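# Aim flashlight beam top between the board's two lines

## Task

Place the flashlight so that the upper edge of the light it casts on the board falls in the gap between the two lines drawn on the board. When finished, the board must be upright and the flashlight lying motionless, each resting on the table itself and within its own printed outline.

## Robot and tools

Robot: two arms, left_arm and right_arm, each ending in a five-finger hand (right_arm has a right hand, left_arm its mirror-image left hand). Bases in the scene frame: left_arm at (-0.002, +0.258, +0.014) m, right_arm at (-0.017, -0.273, +0.005) m, both nearly unrotated. A fixed post stands behind the arms and a camera stand sits between and just behind the bases; do not strike them.

Frames. Scene frame: origin at table-top height midway between the nominal bases, +z up, +x out over the table, left_arm on the +y side. The table is described in the scene frame. Reported hand poses (end_effector_position in metres, end_effector_quat_wxyz) are in each arm's own base frame. Pose offsets in commands run along the axes of that arm's current Hand target. The hand point sits 0.05 m in front of the palm and 0.15 m out from the wrist face; its +z runs along straight fingers, +y out of the palm, +x across the palm away from the thumb on the right hand (toward the thumb on the left hand). Straight fingertips reach 0.06-0.07 m past the point along +z and lie 0.06 m behind it along -y. A wrist bracket on the little-finger side can collide with things.

execute_actions(actions, cameras). actions is a list of actions; each action is a list of 1 to 15 rows, one row per 1/30 s step; a short action repeats its last row until step 15. Every row is one list of 28 numbers in [-1, 1] covering both arms: left dx, dy, dz, rx, ry, rz; left hand little, ring, middle, index, thumb_bend, thumb_turn, force_limit, speed; then the same 14 for the right arm. The six pose numbers are an offset from that arm's Hand target as it was when the action began (all rows count from that same start, not from the previous row); 1.0 equals 0.6 m or 180 degrees, and rx, ry, rz form a single rotation vector. Repeating an offset in a later action moves further. All six zero means no new request for that arm. Finger numbers are targets: +1 straight/open, -1 curled/closed; thumb_turn -1 places the thumb opposite the fingers, +1 beside the palm. force_limit maps -1..+1 to about 0..10 N at the fingertip (0..15 N for the two thumb motors); speed rises from near zero at -1 to full at +0.48 and stays full above. To leave a hand unchanged, resend the last eight numbers actually carried out for it; if none yet, send its hand_measured six values plus hand_force_limit and hand_speed. cameras: list of names, ["all"], or []; images come by default only when actions is empty.

move(target, speed, blend, blocking, cameras). target is one 28-number row or a list of up to 15 such rows; every row's pose numbers are offsets from the Hand targets at the start of the move, not from the prior row. The hand points travel in straight lines, all finishing together, capped at 10 s total. speed: m/s, 0.002 to 4.3, default 0.25 (turns at up to twice that in rad/s), one value or one per target. blend: corner rounding in m, 0 meaning stop at each target. blocking=false returns after about 0.5 s while motion continues. Moves do not avoid obstacles or the other arm; faster moves lag, overshoot and hit harder. The result adds a move: line with the ending (done, off_target, moving, held, fault) and any limits (paced = pose clipped, held = steps withheld).

wait(seconds 0-3600) lets the scene run with no new commands; a running move continues. stop brakes a running move. zoom_image(camera, region [x0, y0, x1, y1] in pixels, at most 504 by 504) enlarges part of the latest image of cam_high, cam_low, cam_left_wrist or cam_right_wrist (all 672x504). show_instructions shows the reference pages. finished_scene ends the scene permanently.

Results give per arm: end_effector pose, Hand target (the last commanded pose after clipping, base for next offsets), joint positions, velocities (omitted when all are noise), torques (numbers 3 and 4 wrap at ±28 N m), motor temperatures, and per hand hand_measured, hand_stopped_by (moving, target, force, stalled, fault), hand_load_n (positive when the finger is pushed open), hand_force_limit, hand_speed. A lost grip shows as load falling to about 0. MOTOR HOT appears at 85 °C; at 100 °C that arm goes limp for 30-60 s.

Behaviour to expect: arms often rest 1-3 cm (sometimes 5 cm) short, usually low, without touching anything; send the remaining gap as a new offset. Orientation is clipped each step to within 40 degrees of the measured one. Grips: thumb opposed around 0.035-0.065 m objects, handles down to 0.025 m, a thumb-index pinch up to about 0.08 m for light items. For gentle grips close at speed -0.94 or lower; to squeeze harder raise force_limit and send a more-closed target; to loosen send a more-open one.

Avoid: dropping the flashlight or board even a few millimetres, releasing anything still moving, knocking the board over, pushing anything off the table, fast hits or hard presses on fixed or heavy things, overloading fingers, bringing the two hands or arms into contact, arm paths near their own base (elbow swing), and long stretched-out holds that heat motors. Loose objects may occasionally be nudged by outside pushes, so check they are still in place before finishing.

Each tool is called by a JSON object that holds its "api" and its "payload", one argument or row to a line.

Reference images:

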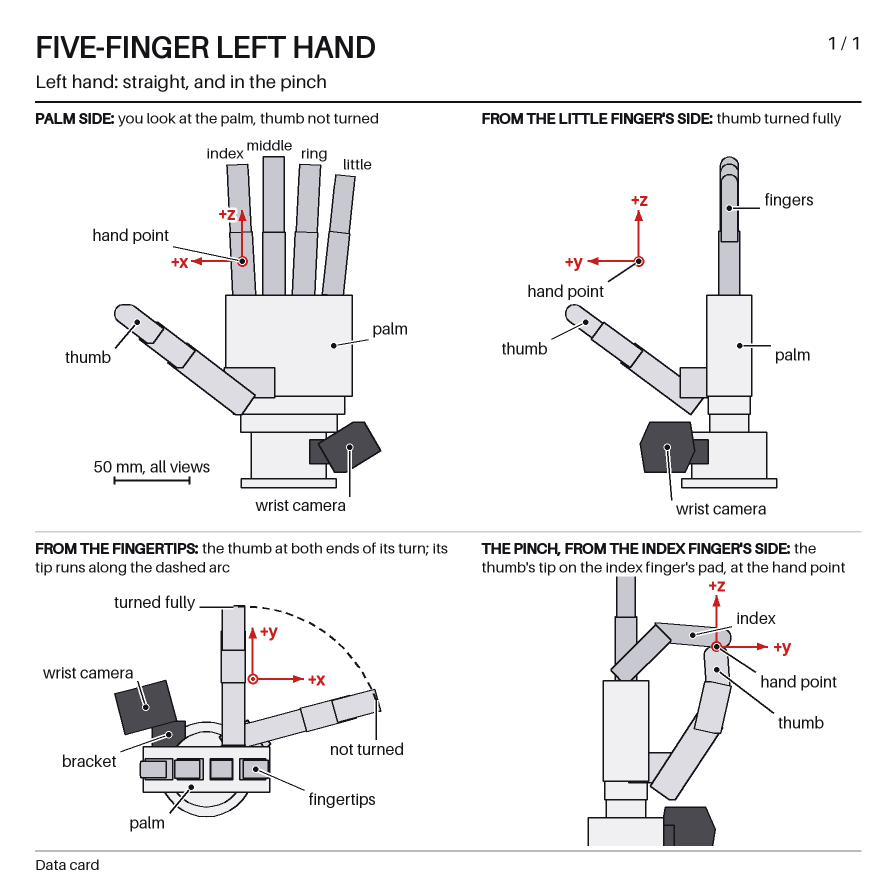

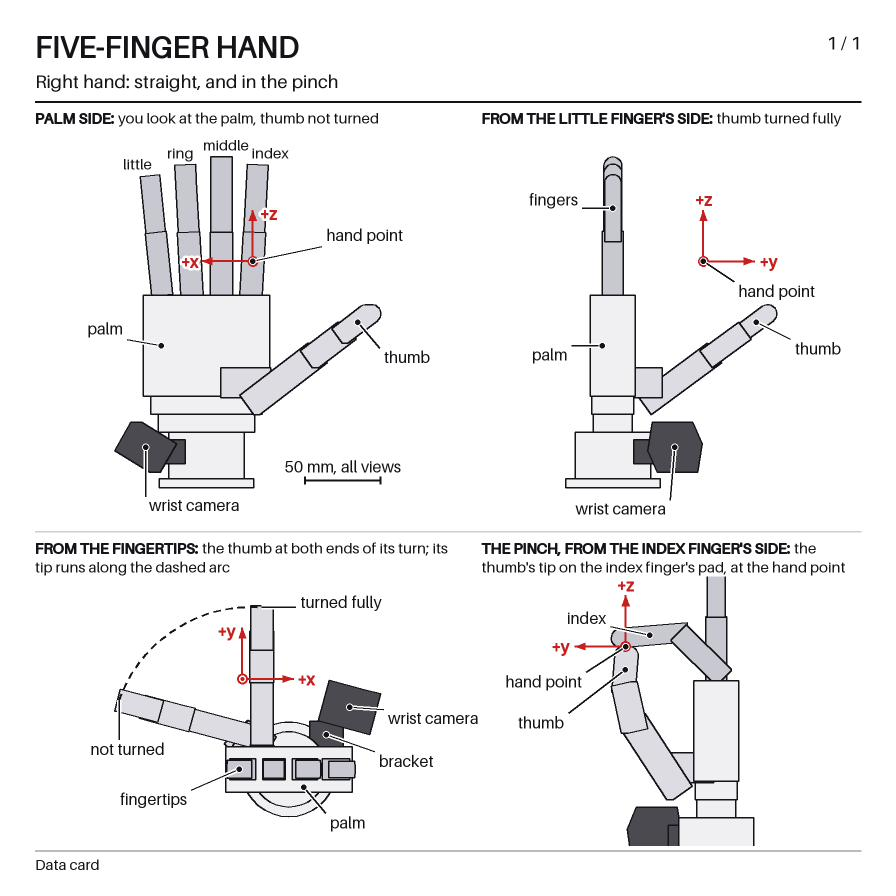

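## Session

{"api": "execute_actions", "payload": {
  "actions": []
}}

Scene clock: 0.00 s.
left_arm: end_effector_position=(+0.4228, +0.1365, +0.1893) hand_measured=(+1.000, +1.000, +1.000, +1.000, +1.000, +1.000) hand_load_n=(+0.0, +0.0, +0.0, +0.0, +0.0, +0.0) hand_stopped_by=(target, target, target, target, target, target) hand_force_limit=0.00 hand_speed=-0.80 end_effector_quat_wxyz=(+0.657, -0.255, +0.613, +0.356) | right_arm: end_effector_position=(+0.4912, +0.2450, +0.3723) hand_measured=(+1.000, +1.000, +1.000, +1.000, +1.000, +1.000) hand_load_n=(+0.0, +0.0, +0.0, +0.0, +0.0, +0.0) hand_stopped_by=(target, target, target, target, target, target) hand_force_limit=0.00 hand_speed=-0.80 end_effector_quat_wxyz=(+0.315, -0.176, +0.846, +0.394)
Joint positions: left_arm=[-0.156 1.587 0.522 1.297 -1.035 1.873] | right_arm=[0.129 1.329 1.203 -0.662 -0.803 1.636]
Joint velocities: within noise
Joint torques (N m): no reading
Motor temperatures (°C): left_arm=[32 29 27 31 30 34] | right_arm=[31 30 30 26 26 29]
Heat: left arm: hottest wrist roll 34 °C; right arm: hottest waist 31 °C.
Hand target: left_arm +0.4273, +0.1358, +0.1960; +0.664, -0.261, +0.606, +0.352 | right_arm +0.4946, +0.2454, +0.3880; +0.329, -0.182, +0.839, +0.393

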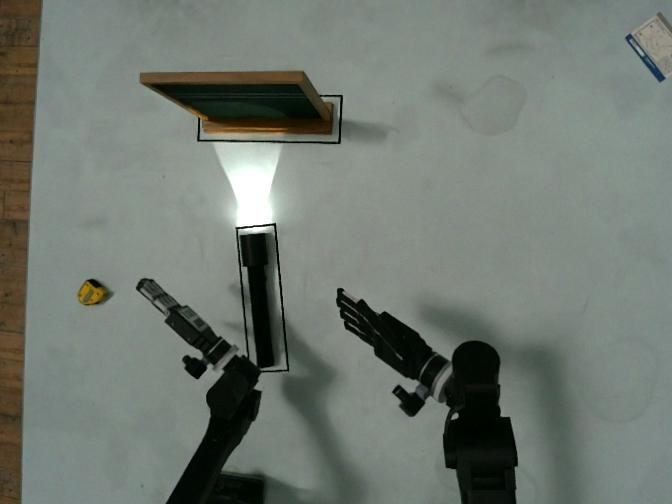

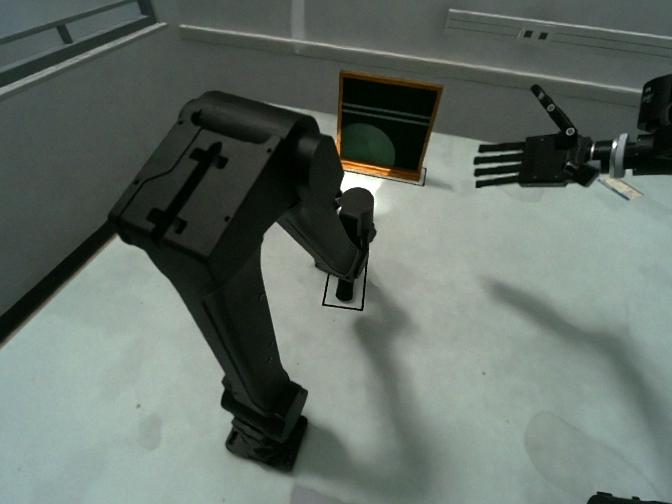

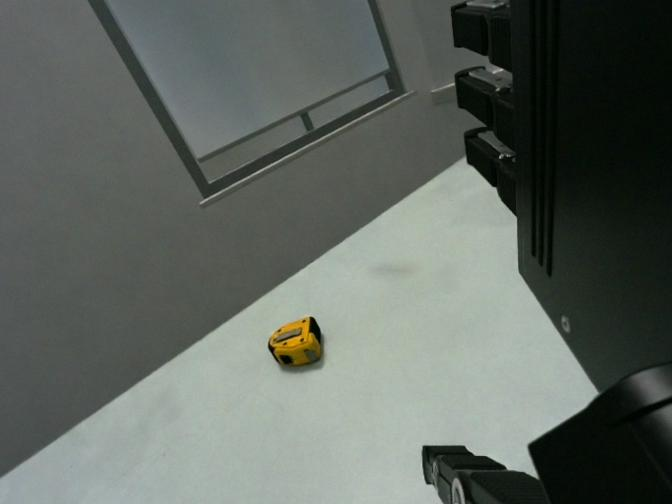

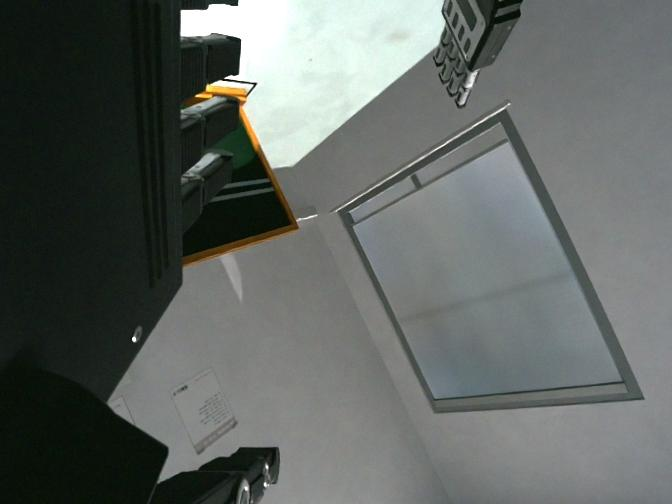

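{"api": "zoom_image", "payload": {
  "camera": "cam_low",
  "region": [300, 50, 460, 200]
}}

{"api": "zoom_image", "payload": {
  "camera": "cam_high",
  "region": [120, 50, 372, 239]
}}

{"api": "zoom_image", "payload": {
  "camera": "cam_high",
  "region": [200, 210, 320, 390]
}}

{"api": "zoom_image", "payload": {
  "camera": "cam_low",
  "region": [270, 150, 470, 330]
}}

Scaled by 3.150 from the camera's image (finer frame: 960x720).

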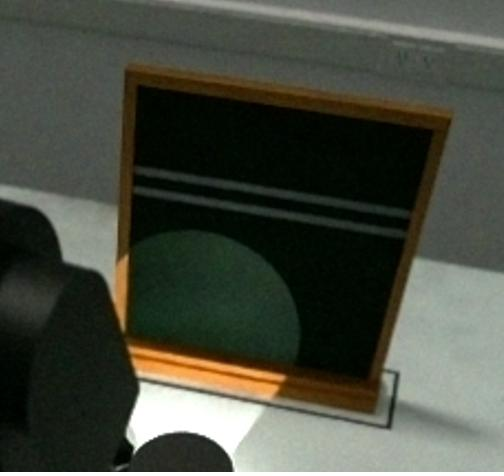

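Scaled by 2.000 from the camera's image (finer frame: 960x720).

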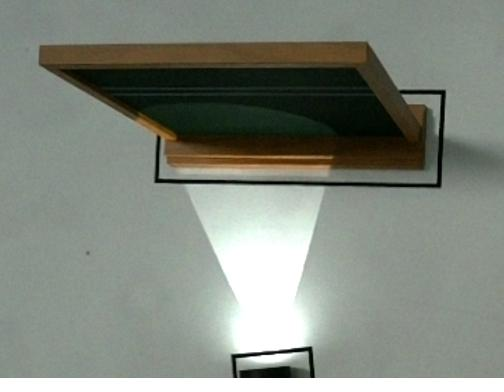

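Scaled by 2.800 from the camera's image (finer frame: 960x720).

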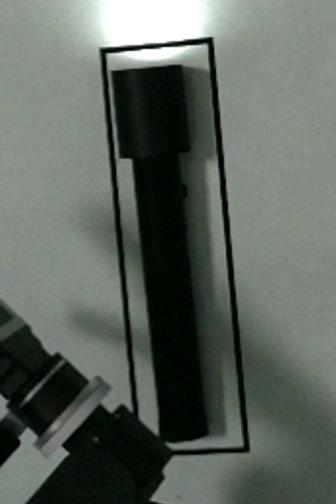

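Scaled by 2.520 from the camera's image (finer frame: 960x720).

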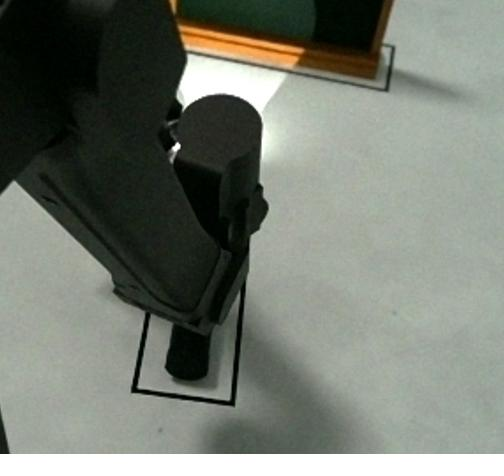

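{"api": "move", "payload": {
  "target": [
    [-0.253,0.02,0.033,0,0,0,1,1,1,1,1,1,0,-0.8,0.075,-0.161,-0.294,0,0,0,1,1,1,1,1,1,0,-0.8],
    [-0.303,-0.428,-0.066,0.259,0.489,0.192,1,1,1,1,1,1,0,-0.8,0.075,-0.161,-0.294,0,0,0,1,1,1,1,1,1,0,-0.8]
  ],
  "blend": 0.03,
  "cameras": ["all"]
}}

Scene clock: 86.63 s.
left_arm: end_effector_position=(+0.5916, -0.0836, +0.3324) hand_measured=(+1.000, +1.000, +1.000, +1.000, +1.000, +1.000) hand_load_n=(+0.0, +0.0, +0.0, +0.0, +0.0, +0.0) hand_stopped_by=(target, target, target, target, target, target) hand_force_limit=0.00 hand_speed=-0.80 end_effector_quat_wxyz=(+0.123, +0.013, +0.992, -0.011) | right_arm: end_effector_position=(+0.4362, +0.0502, +0.3751) hand_measured=(+1.000, +1.000, +1.000, +1.000, +1.000, +1.000) hand_load_n=(+0.0, +0.0, +0.0, +0.0, +0.0, +0.0) hand_stopped_by=(target, target, target, target, target, target) hand_force_limit=0.00 hand_speed=-0.80 end_effector_quat_wxyz=(+0.317, -0.172, +0.842, +0.402)
Joint positions: left_arm=[-0.238 1.919 2.288 -1.694 -0.032 1.363] | right_arm=[-0.363 1.339 1.262 -1.307 -1.065 0.915]
Joint torques (N m): left_arm=[-0.26 -17.2 12.44 0.34 0.14 0.06] | right_arm=[1.2 -5.83 12.93 0.13 -0.57 -0.02]
Motor temperatures (°C): left_arm=[32 29 30 31 29 33] | right_arm=[30 31 39 26 26 28]
Heat: left arm: hottest wrist roll 33 °C; right arm: hottest elbow 39 °C.
Hand target: left_arm +0.6006, -0.0808, +0.3498; -0.001, +0.000, +1.000, +0.000 | right_arm +0.4448, +0.0456, +0.3885; +0.328, -0.182, +0.839, +0.393
Off the commanded pose: left_arm 0.020 m, 14 deg | right_arm 0.017 m, 2 deg.
joint sent to its limit (left arm) — joint 4 (wrist pitch), lower limit. The joint targets are off in orientation, not in position.
move: off_target (left_arm, right_arm)

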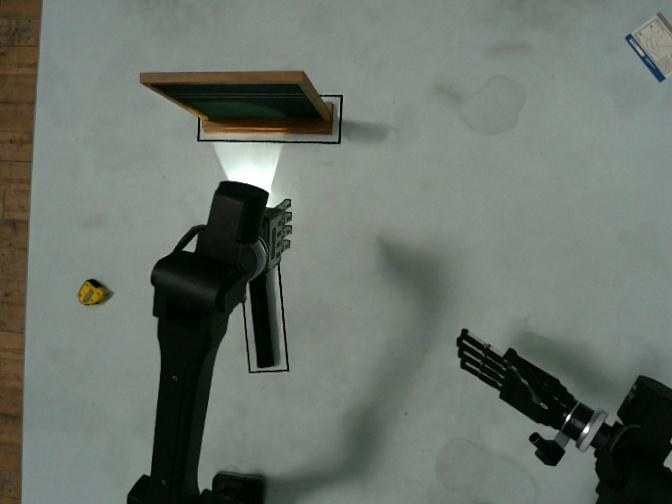

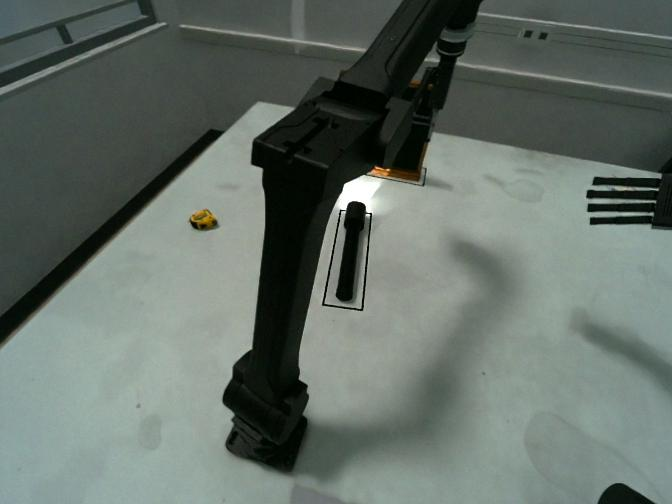

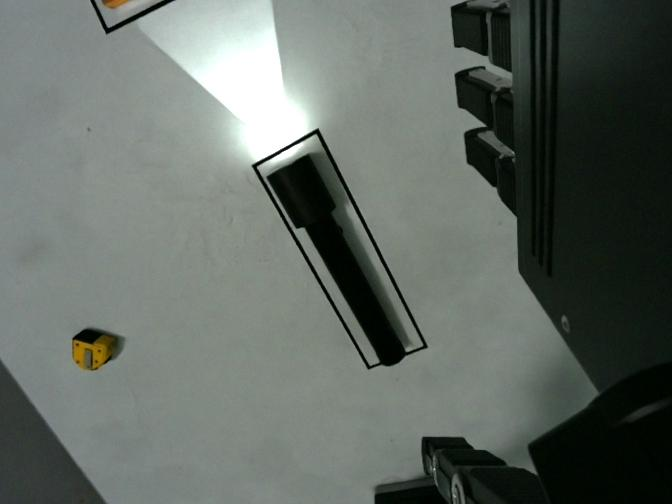

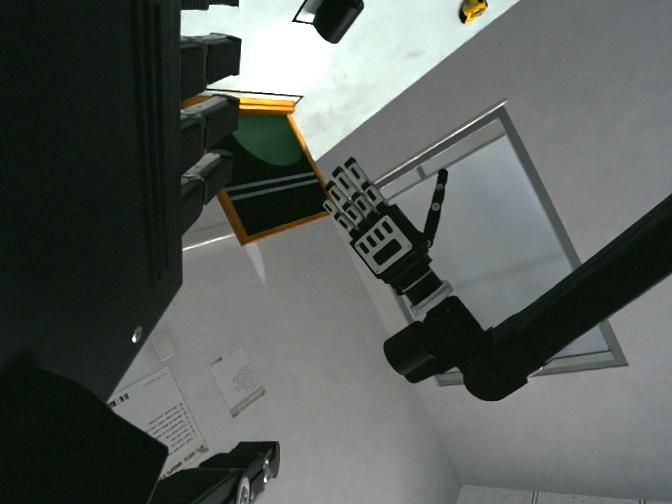

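{"api": "zoom_image", "payload": {
  "camera": "cam_left_wrist",
  "region": [230, 100, 450, 390]
}}

{"api": "zoom_image", "payload": {
  "camera": "cam_low",
  "region": [310, 170, 440, 320]
}}

{"api": "zoom_image", "payload": {
  "camera": "cam_right_wrist",
  "region": [180, 80, 340, 250]
}}

Scaled by 1.738 from the camera's image (finer frame: 960x720).

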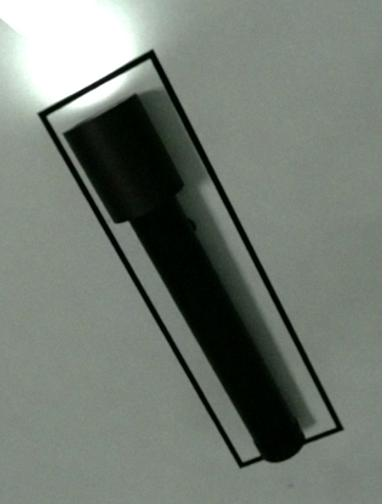

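Scaled by 3.360 from the camera's image (finer frame: 960x720).

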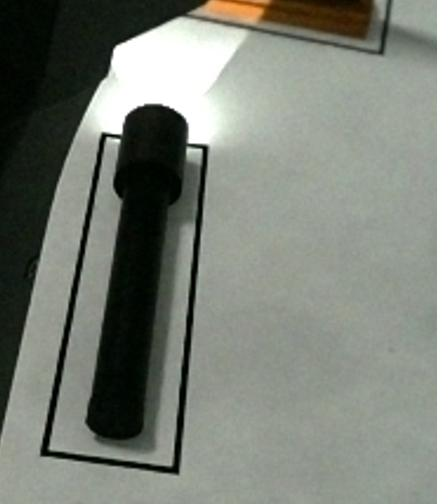

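Scaled by 2.965 from the camera's image (finer frame: 960x720).

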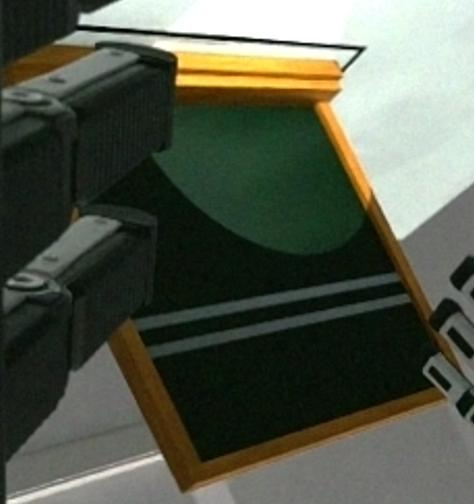

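{"api": "move", "payload": {
  "target": [0,0,0.27,0,0,0,1,1,1,1,1,1,0,-0.8,0,0,0,0,0,0,1,1,1,1,1,1,0,-0.8],
  "cameras": ["all"]
}}

Scene clock: 115.43 s.
left_arm: end_effector_position=(+0.5976, -0.0865, +0.1774) hand_measured=(+1.000, +1.000, +1.000, +1.000, +1.000, +1.000) hand_load_n=(+0.0, +0.0, +0.0, +0.0, +0.0, +0.0) hand_stopped_by=(target, target, target, target, target, target) hand_force_limit=0.00 hand_speed=-0.80 end_effector_quat_wxyz=(-0.014, +0.010, +1.000, +0.004) | right_arm: end_effector_position=(+0.4362, +0.0502, +0.3751) hand_measured=(+1.000, +1.000, +1.000, +1.000, +1.000, +1.000) hand_load_n=(+0.0, +0.0, +0.0, +0.0, +0.0, +0.0) hand_stopped_by=(target, target, target, target, target, target) hand_force_limit=0.00 hand_speed=-0.80 end_effector_quat_wxyz=(+0.317, -0.172, +0.842, +0.402)
Joint positions: left_arm=[-0.231 2.097 2.151 -1.654 -0.002 1.361] | right_arm=[-0.363 1.339 1.262 -1.307 -1.065 0.915]
Joint torques (N m): left_arm=[-0.03 -22.07 8.58 0.44 0.16 -0.1] | right_arm=[1.03 -6.07 12.92 0.14 -0.56 0]
Heat: left arm: hottest elbow 33 °C; right arm: hottest elbow 39 °C.
Hand target: left_arm +0.6004, -0.0807, +0.1878; -0.001, +0.000, +1.000, +0.000 | right_arm +0.4448, +0.0456, +0.3885; +0.328, -0.182, +0.839, +0.393
Off the commanded pose: left_arm 0.012 m, 2 deg | right_arm 0.017 m, 2 deg.
move: off_target (left_arm)

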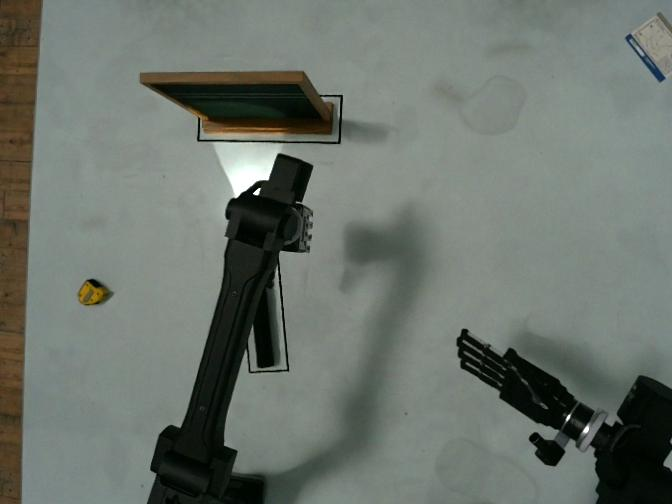

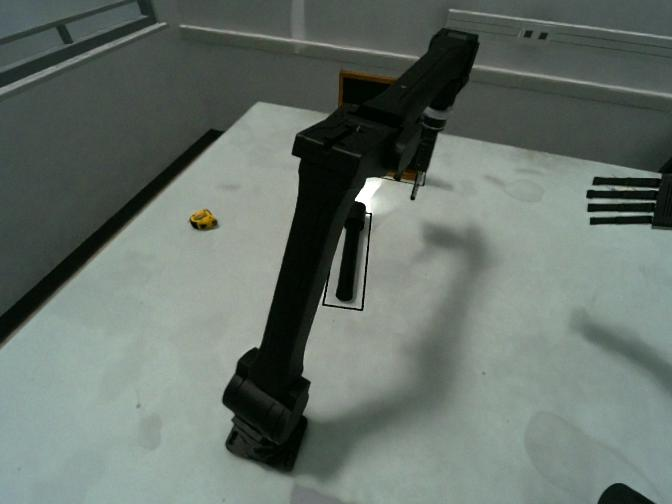

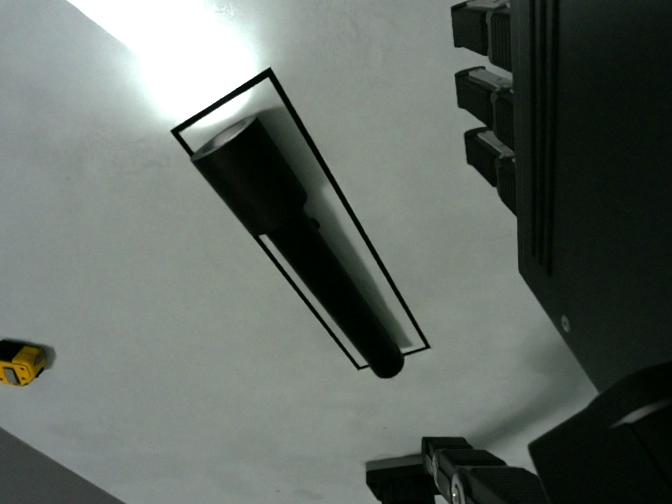

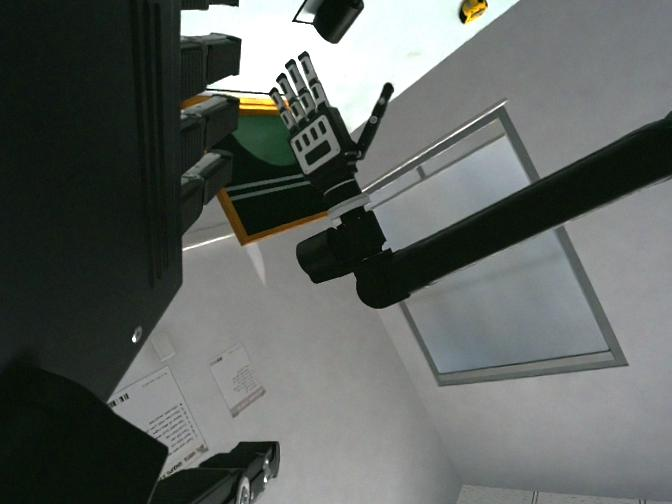

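{"api": "zoom_image", "payload": {
  "camera": "cam_left_wrist",
  "region": [160, 60, 340, 260]
}}

Scaled by 2.520 from the camera's image (finer frame: 960x720).

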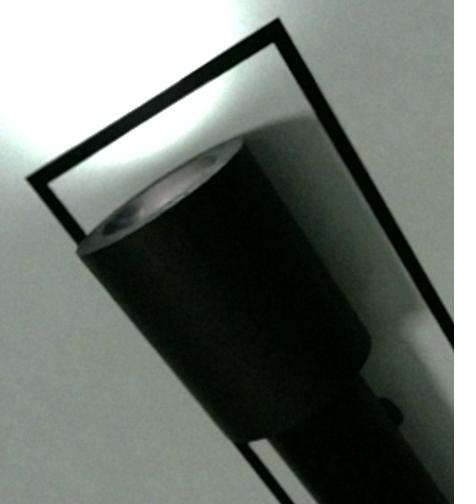

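{"api": "zoom_image", "payload": {
  "camera": "cam_high",
  "region": [220, 140, 340, 270]
}}

Scaled by 3.877 from the camera's image (finer frame: 960x720).

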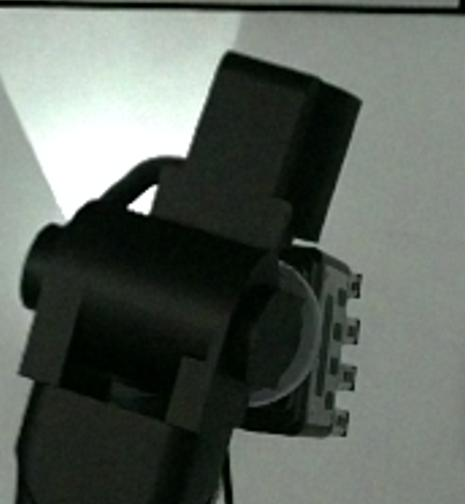

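{"api": "zoom_image", "payload": {
  "camera": "cam_high",
  "region": [450, 310, 670, 504]
}}

{"api": "zoom_image", "payload": {
  "camera": "cam_low",
  "region": [200, 340, 340, 480]
}}

Scaled by 2.291 from the camera's image (finer frame: 960x720).

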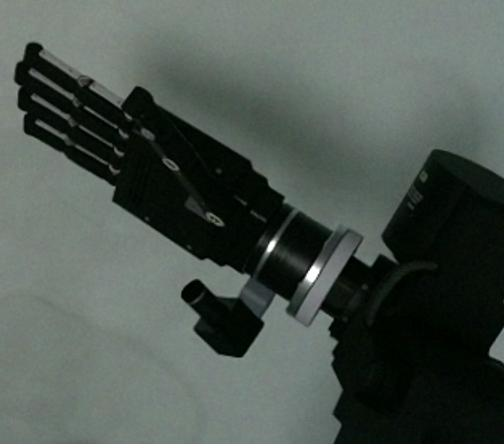

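Scaled by 3.600 from the camera's image (finer frame: 960x720).

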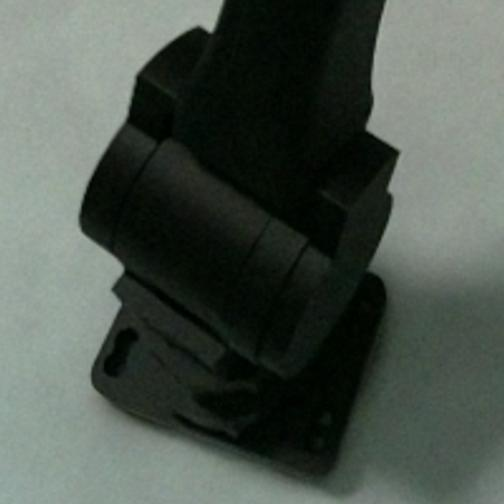

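{"api": "move", "payload": {
  "target": [0.055,0.052,0.03,0.25,0,0,1,1,1,1,1,-1,0,0,0,0,0,0,0,0,1,1,1,1,1,1,0,-0.8],
  "cameras": ["all"]
}}

Scene clock: 315.27 s.
left_arm: end_effector_position=(+0.5709, -0.0525, +0.1602) hand_measured=(+1.000, +1.000, +1.000, +1.000, +1.000, -1.000) hand_load_n=(+0.0, +0.0, +0.0, +0.0, +0.0, +0.0) hand_stopped_by=(target, target, target, target, target, target) hand_force_limit=0.00 hand_speed=0.00 end_effector_quat_wxyz=(-0.007, -0.004, +0.924, -0.382) | right_arm: end_effector_position=(+0.4362, +0.0502, +0.3751) hand_measured=(+1.000, +1.000, +1.000, +1.000, +1.000, +1.000) hand_load_n=(+0.0, -0.5, +0.0, +0.5, +0.0, +0.0) hand_stopped_by=(target, target, target, target, target, target) hand_force_limit=0.00 hand_speed=-0.80 end_effector_quat_wxyz=(+0.317, -0.172, +0.842, +0.402)
Joint positions: left_arm=[0.07 1.972 1.869 -1.552 0.78 1.668] | right_arm=[-0.363 1.339 1.262 -1.307 -1.065 0.915]
Joint torques (N m): left_arm=[-0.32 -20.48 7.6 -0.23 0.78 0.09] | right_arm=[1.44 -6.18 12.88 0.09 -0.56 -0.03]
Motor temperatures (°C): left_arm=[31 37 33 30 29 33] | right_arm=[30 31 43 25 27 28]
Heat: left arm: hottest shoulder 37 °C; right arm: hottest elbow 43 °C.
Hand target: left_arm +0.5675, -0.0495, +0.1700; +0.000, +0.000, +0.924, -0.383 | right_arm +0.4448, +0.0456, +0.3885; +0.328, -0.182, +0.839, +0.393
Off the commanded pose: left_arm 0.011 m, 1 deg | right_arm 0.017 m, 2 deg.
move: off_target (left_arm)

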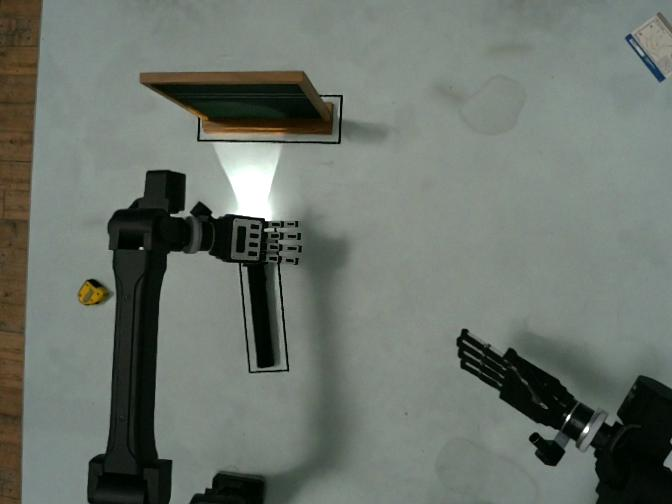

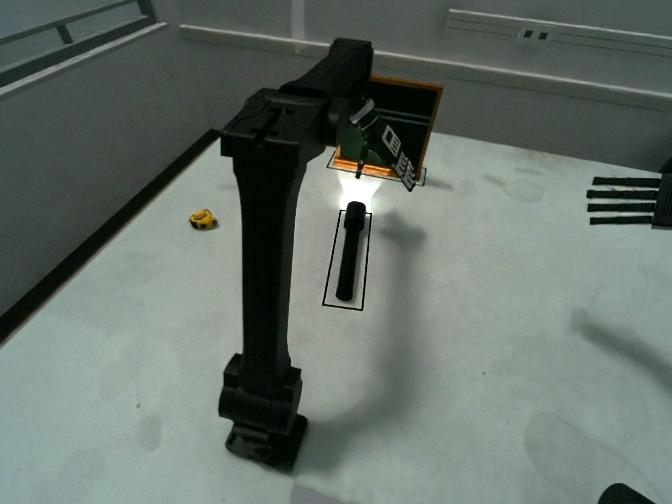

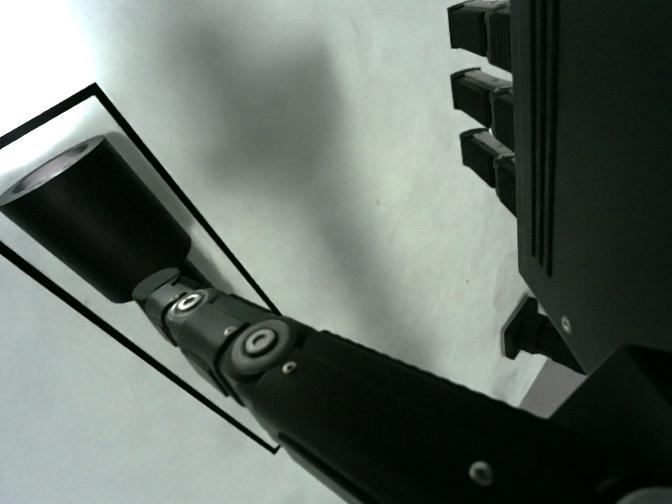

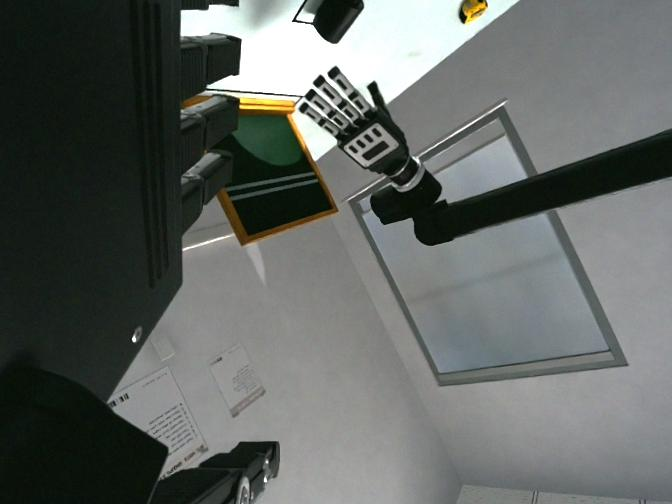

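{"api": "move", "payload": {
  "target": [0,0,0,0,0,0,1,1,1,1,1,-1,0,0,0.168,0.185,0.503,-0.169,-0.046,-0.775,1,1,1,1,0.6,-1,0,0],
  "cameras": ["all"]
}}

Scene clock: 363.07 s.
left_arm: end_effector_position=(+0.5710, -0.0525, +0.1602) hand_measured=(+1.000, +1.000, +1.000, +1.000, +1.000, -1.000) hand_load_n=(+0.0, +0.0, +0.0, +0.0, +0.0, +0.0) hand_stopped_by=(target, target, target, target, target, target) hand_force_limit=0.00 hand_speed=0.00 end_effector_quat_wxyz=(-0.007, -0.003, +0.924, -0.382) | right_arm: end_effector_position=(+0.4168, +0.3369, +0.2209) hand_measured=(+1.000, +1.000, +1.000, +1.000, +0.600, -1.000) hand_load_n=(+0.0, +0.0, +0.0, +0.0, +0.0, +0.0) hand_stopped_by=(target, target, target, target, target, target) hand_force_limit=0.00 hand_speed=0.00 end_effector_quat_wxyz=(-0.470, +0.882, -0.015, -0.018)
Joint positions: left_arm=[0.07 1.972 1.869 -1.552 0.78 1.668] | right_arm=[0.432 1.561 1.381 -0.854 -0.865 -0.852]
Joint torques (N m): left_arm=[-0.5 -20.37 7.6 -0.21 0.78 0.09] | right_arm=[1.61 -9.47 13.48 1.06 -0.37 -0.04]
Heat: left arm: hottest shoulder 37 °C; right arm: hottest elbow 43 °C.
Hand target: left_arm +0.5675, -0.0495, +0.1699; +0.000, +0.000, +0.924, -0.383 | right_arm +0.4330, +0.3451, +0.2347; -0.477, +0.879, +0.000, +0.000
Off the commanded pose: left_arm 0.011 m, 1 deg | right_arm 0.023 m, 3 deg.
move: off_target (right_arm)

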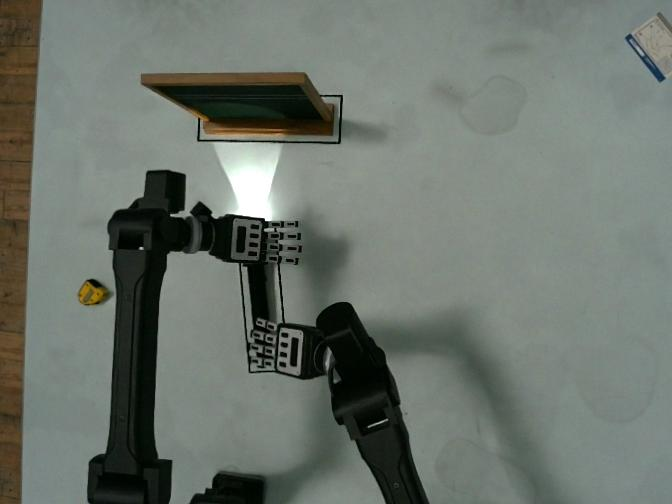

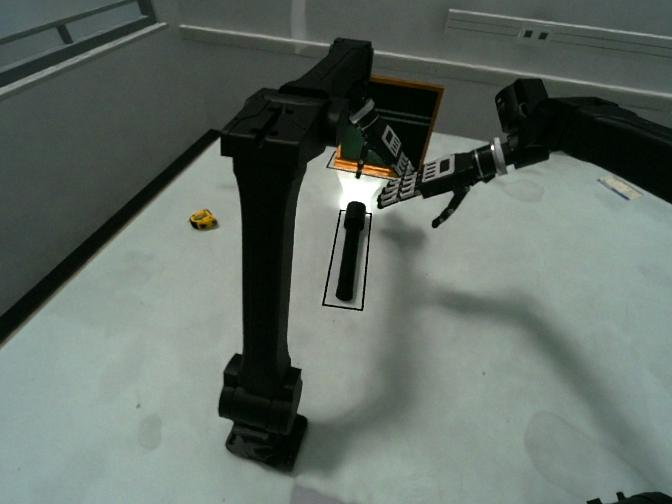

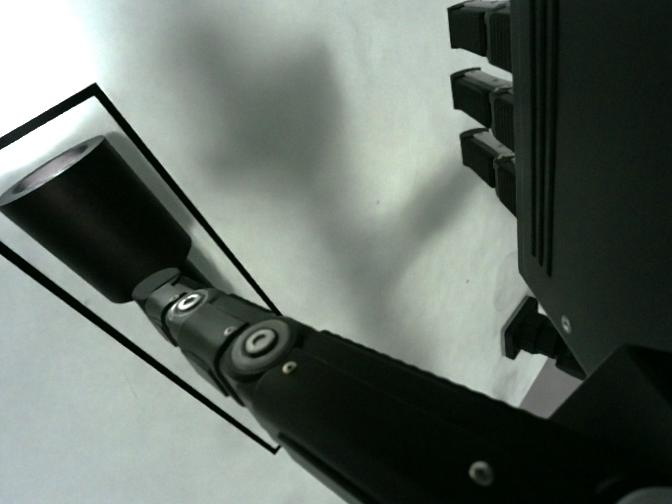

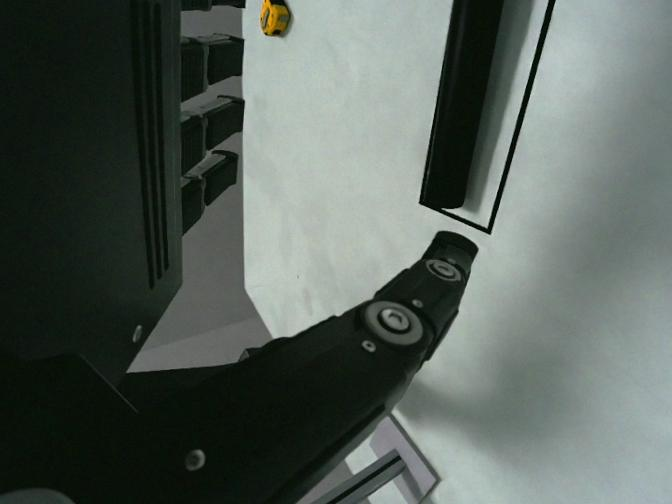

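{"api": "zoom_image", "payload": {
  "camera": "cam_high",
  "region": [210, 200, 350, 390]
}}

Scaled by 2.653 from the camera's image (finer frame: 960x720).

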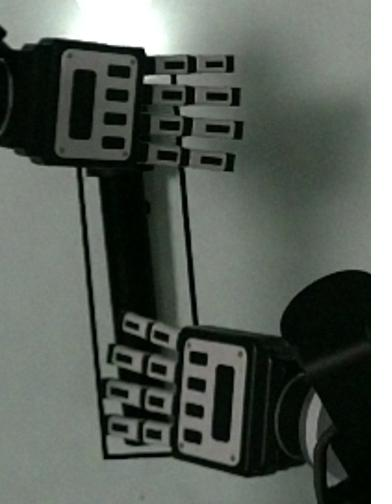

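{"api": "move", "payload": {
  "target": [-0.01,0.124,0.0737,0,-0.031,-0.031,1,1,1,1,1,-1,0,0,0.0217,0.108,0.253,0,-0.042,-0.027,1,1,1,1,0.6,-1,0,0],
  "speed": 0.12,
  "cameras": ["all"]
}}

Scene clock: 388.97 s.
left_arm: end_effector_position=(+0.5737, -0.0342, +0.0845) hand_measured=(+1.000, +1.000, +1.000, +1.000, +1.000, -1.000) hand_load_n=(+0.0, +0.0, +0.0, -0.5, +0.0, +0.0) hand_stopped_by=(target, target, target, target, target, target) hand_force_limit=0.00 hand_speed=0.00 end_effector_quat_wxyz=(+0.021, -0.055, +0.923, -0.381) | right_arm: end_effector_position=(+0.4297, +0.4232, +0.0859) hand_measured=(+1.000, +1.000, +1.000, +1.000, +0.600, -1.000) hand_load_n=(-0.5, +0.0, +0.0, +0.0, +0.0, +0.0) hand_stopped_by=(target, target, target, target, target, target) hand_force_limit=0.00 hand_speed=0.00 end_effector_quat_wxyz=(-0.464, +0.882, +0.050, -0.057)
Joint positions: left_arm=[0.107 1.971 1.667 -1.258 0.784 1.555] | right_arm=[0.558 1.859 1.408 -0.623 -0.876 -0.889]
Joint torques (N m): left_arm=[-0.03 -18.9 7.27 0.55 0.75 -0.09] | right_arm=[1.73 -12.69 12.37 1.39 -0.56 -0.03]
Heat: left arm: hottest shoulder 37 °C; right arm: hottest elbow 46 °C.
Hand target: left_arm +0.5733, -0.0282, +0.0860; +0.026, -0.064, +0.922, -0.382 | right_arm +0.4461, +0.4370, +0.0977; -0.475, +0.876, +0.068, -0.038
Off the commanded pose: left_arm 0.006 m, 1 deg | right_arm 0.024 m, 3 deg.
move: off_target (right_arm)

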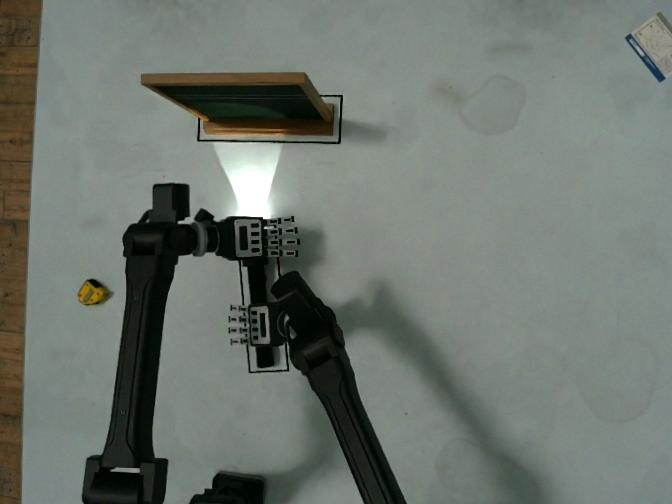

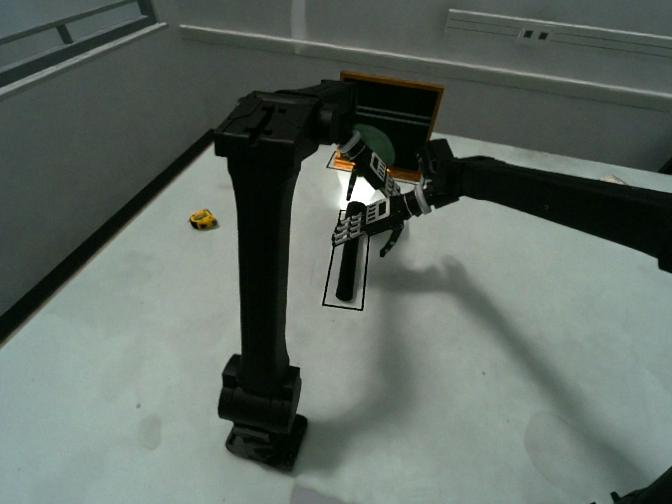

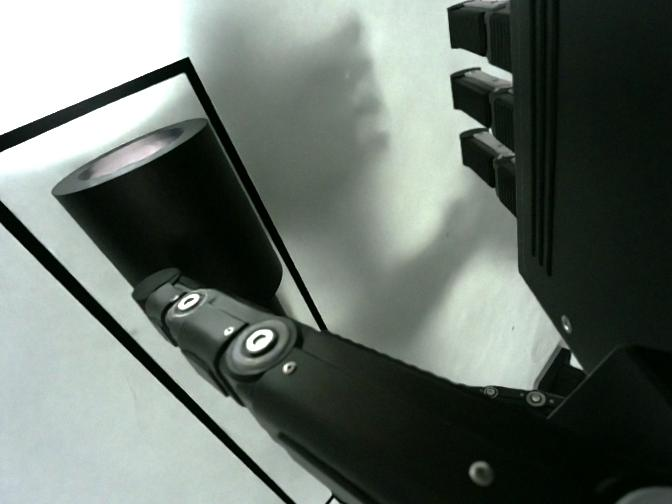

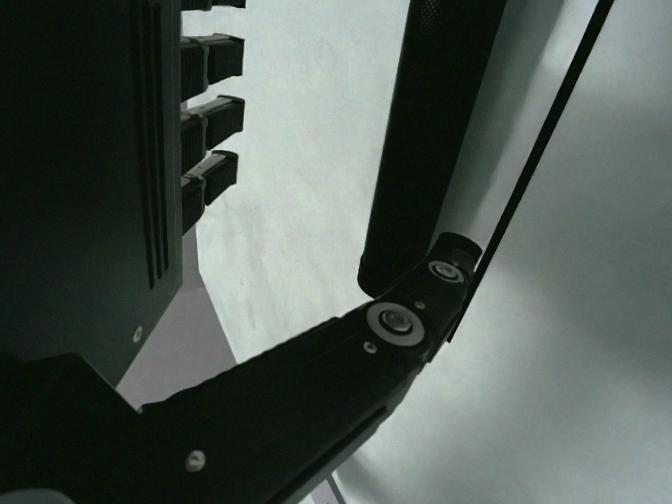

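{"api": "zoom_image", "payload": {
  "camera": "cam_high",
  "region": [210, 190, 340, 380]
}}

{"api": "zoom_image", "payload": {
  "camera": "cam_low",
  "region": [310, 110, 450, 310]
}}

Scaled by 2.653 from the camera's image (finer frame: 960x720).

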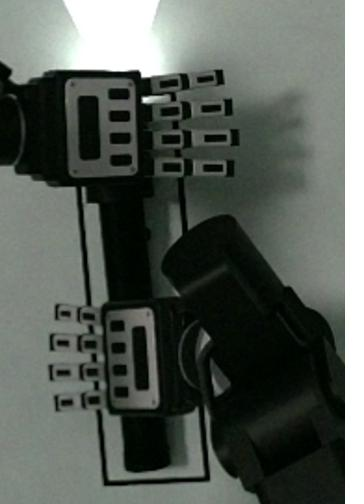

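Scaled by 2.520 from the camera's image (finer frame: 960x720).

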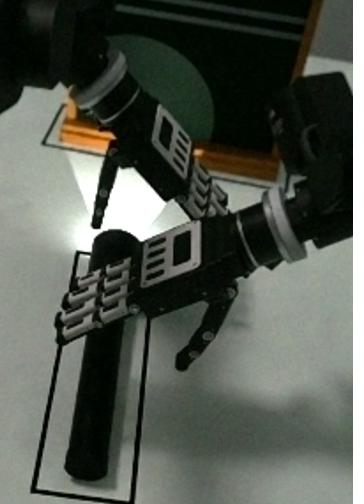

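{"api": "move", "payload": {
  "target": [0,0.059,0.059,0,0,0,1,1,1,1,1,-1,0,0,0.0057,0.0517,0.0767,0,0,0,1,1,1,1,0.6,-1,0,0],
  "speed": 0.1,
  "cameras": ["all"]
}}

Scene clock: 412.27 s.
left_arm: end_effector_position=(+0.5747, -0.0325, +0.0432) hand_measured=(+1.000, +1.000, +1.000, +1.000, +1.000, -1.000) hand_load_n=(+0.0, +0.0, +0.0, +0.0, +0.0, +0.0) hand_stopped_by=(target, target, target, target, target, target) hand_force_limit=0.00 hand_speed=0.00 end_effector_quat_wxyz=(+0.029, -0.055, +0.923, -0.381) | right_arm: end_effector_position=(+0.4369, +0.4493, +0.0418) hand_measured=(+1.000, +1.000, +1.000, +1.000, +0.600, -1.000) hand_load_n=(+0.0, +0.0, +0.0, +0.0, +0.0, +0.0) hand_stopped_by=(target, target, target, target, target, target) hand_force_limit=0.00 hand_speed=0.00 end_effector_quat_wxyz=(-0.470, +0.879, +0.066, -0.046)
Joint positions: left_arm=[0.11 2.001 1.601 -1.146 0.783 1.552] | right_arm=[0.59 1.946 1.408 -0.487 -0.865 -0.873]
Joint torques (N m): left_arm=[-0.15 -17.61 7.08 0.61 0.79 -0.09] | right_arm=[2.02 -13.27 10.73 1.39 -0.37 0.17]
Heat: left arm: hottest shoulder 36 °C; right arm: hottest elbow 45 °C.
Hand target: left_arm +0.5733, -0.0282, +0.0359; +0.026, -0.064, +0.922, -0.382 | right_arm +0.4460, +0.4589, +0.0465; -0.475, +0.876, +0.068, -0.038
Off the commanded pose: left_arm 0.009 m, 1 deg | right_arm 0.014 m, 1 deg.
move: off_target (right_arm)

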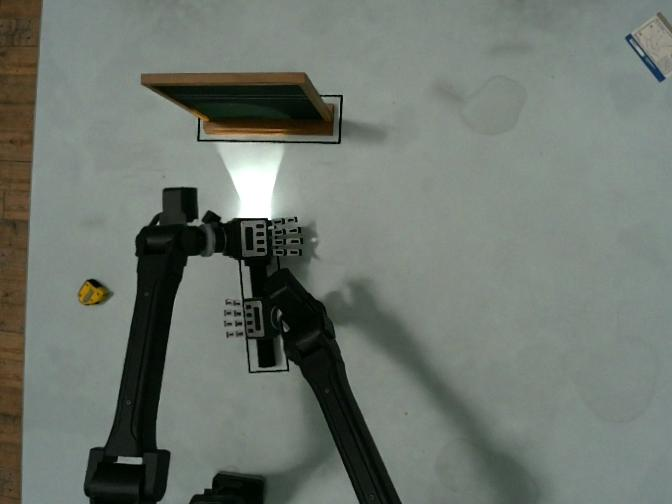

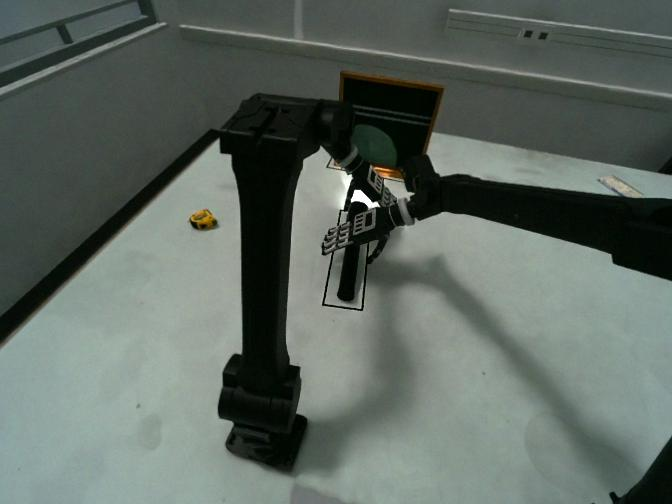

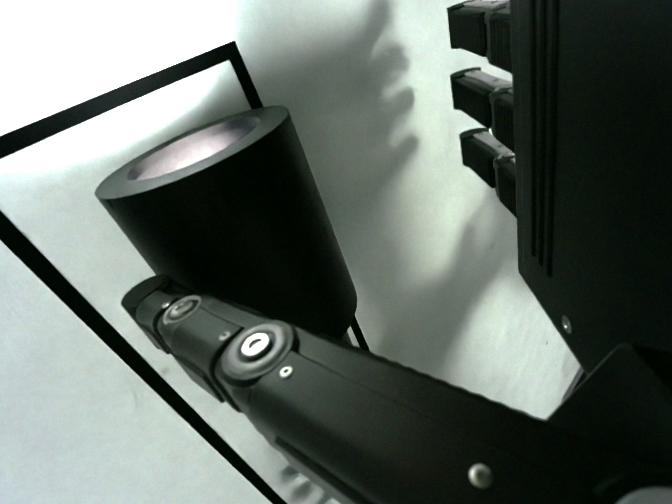

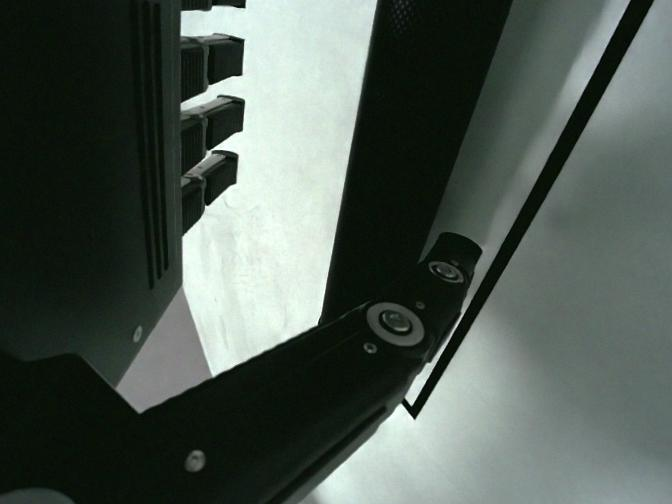

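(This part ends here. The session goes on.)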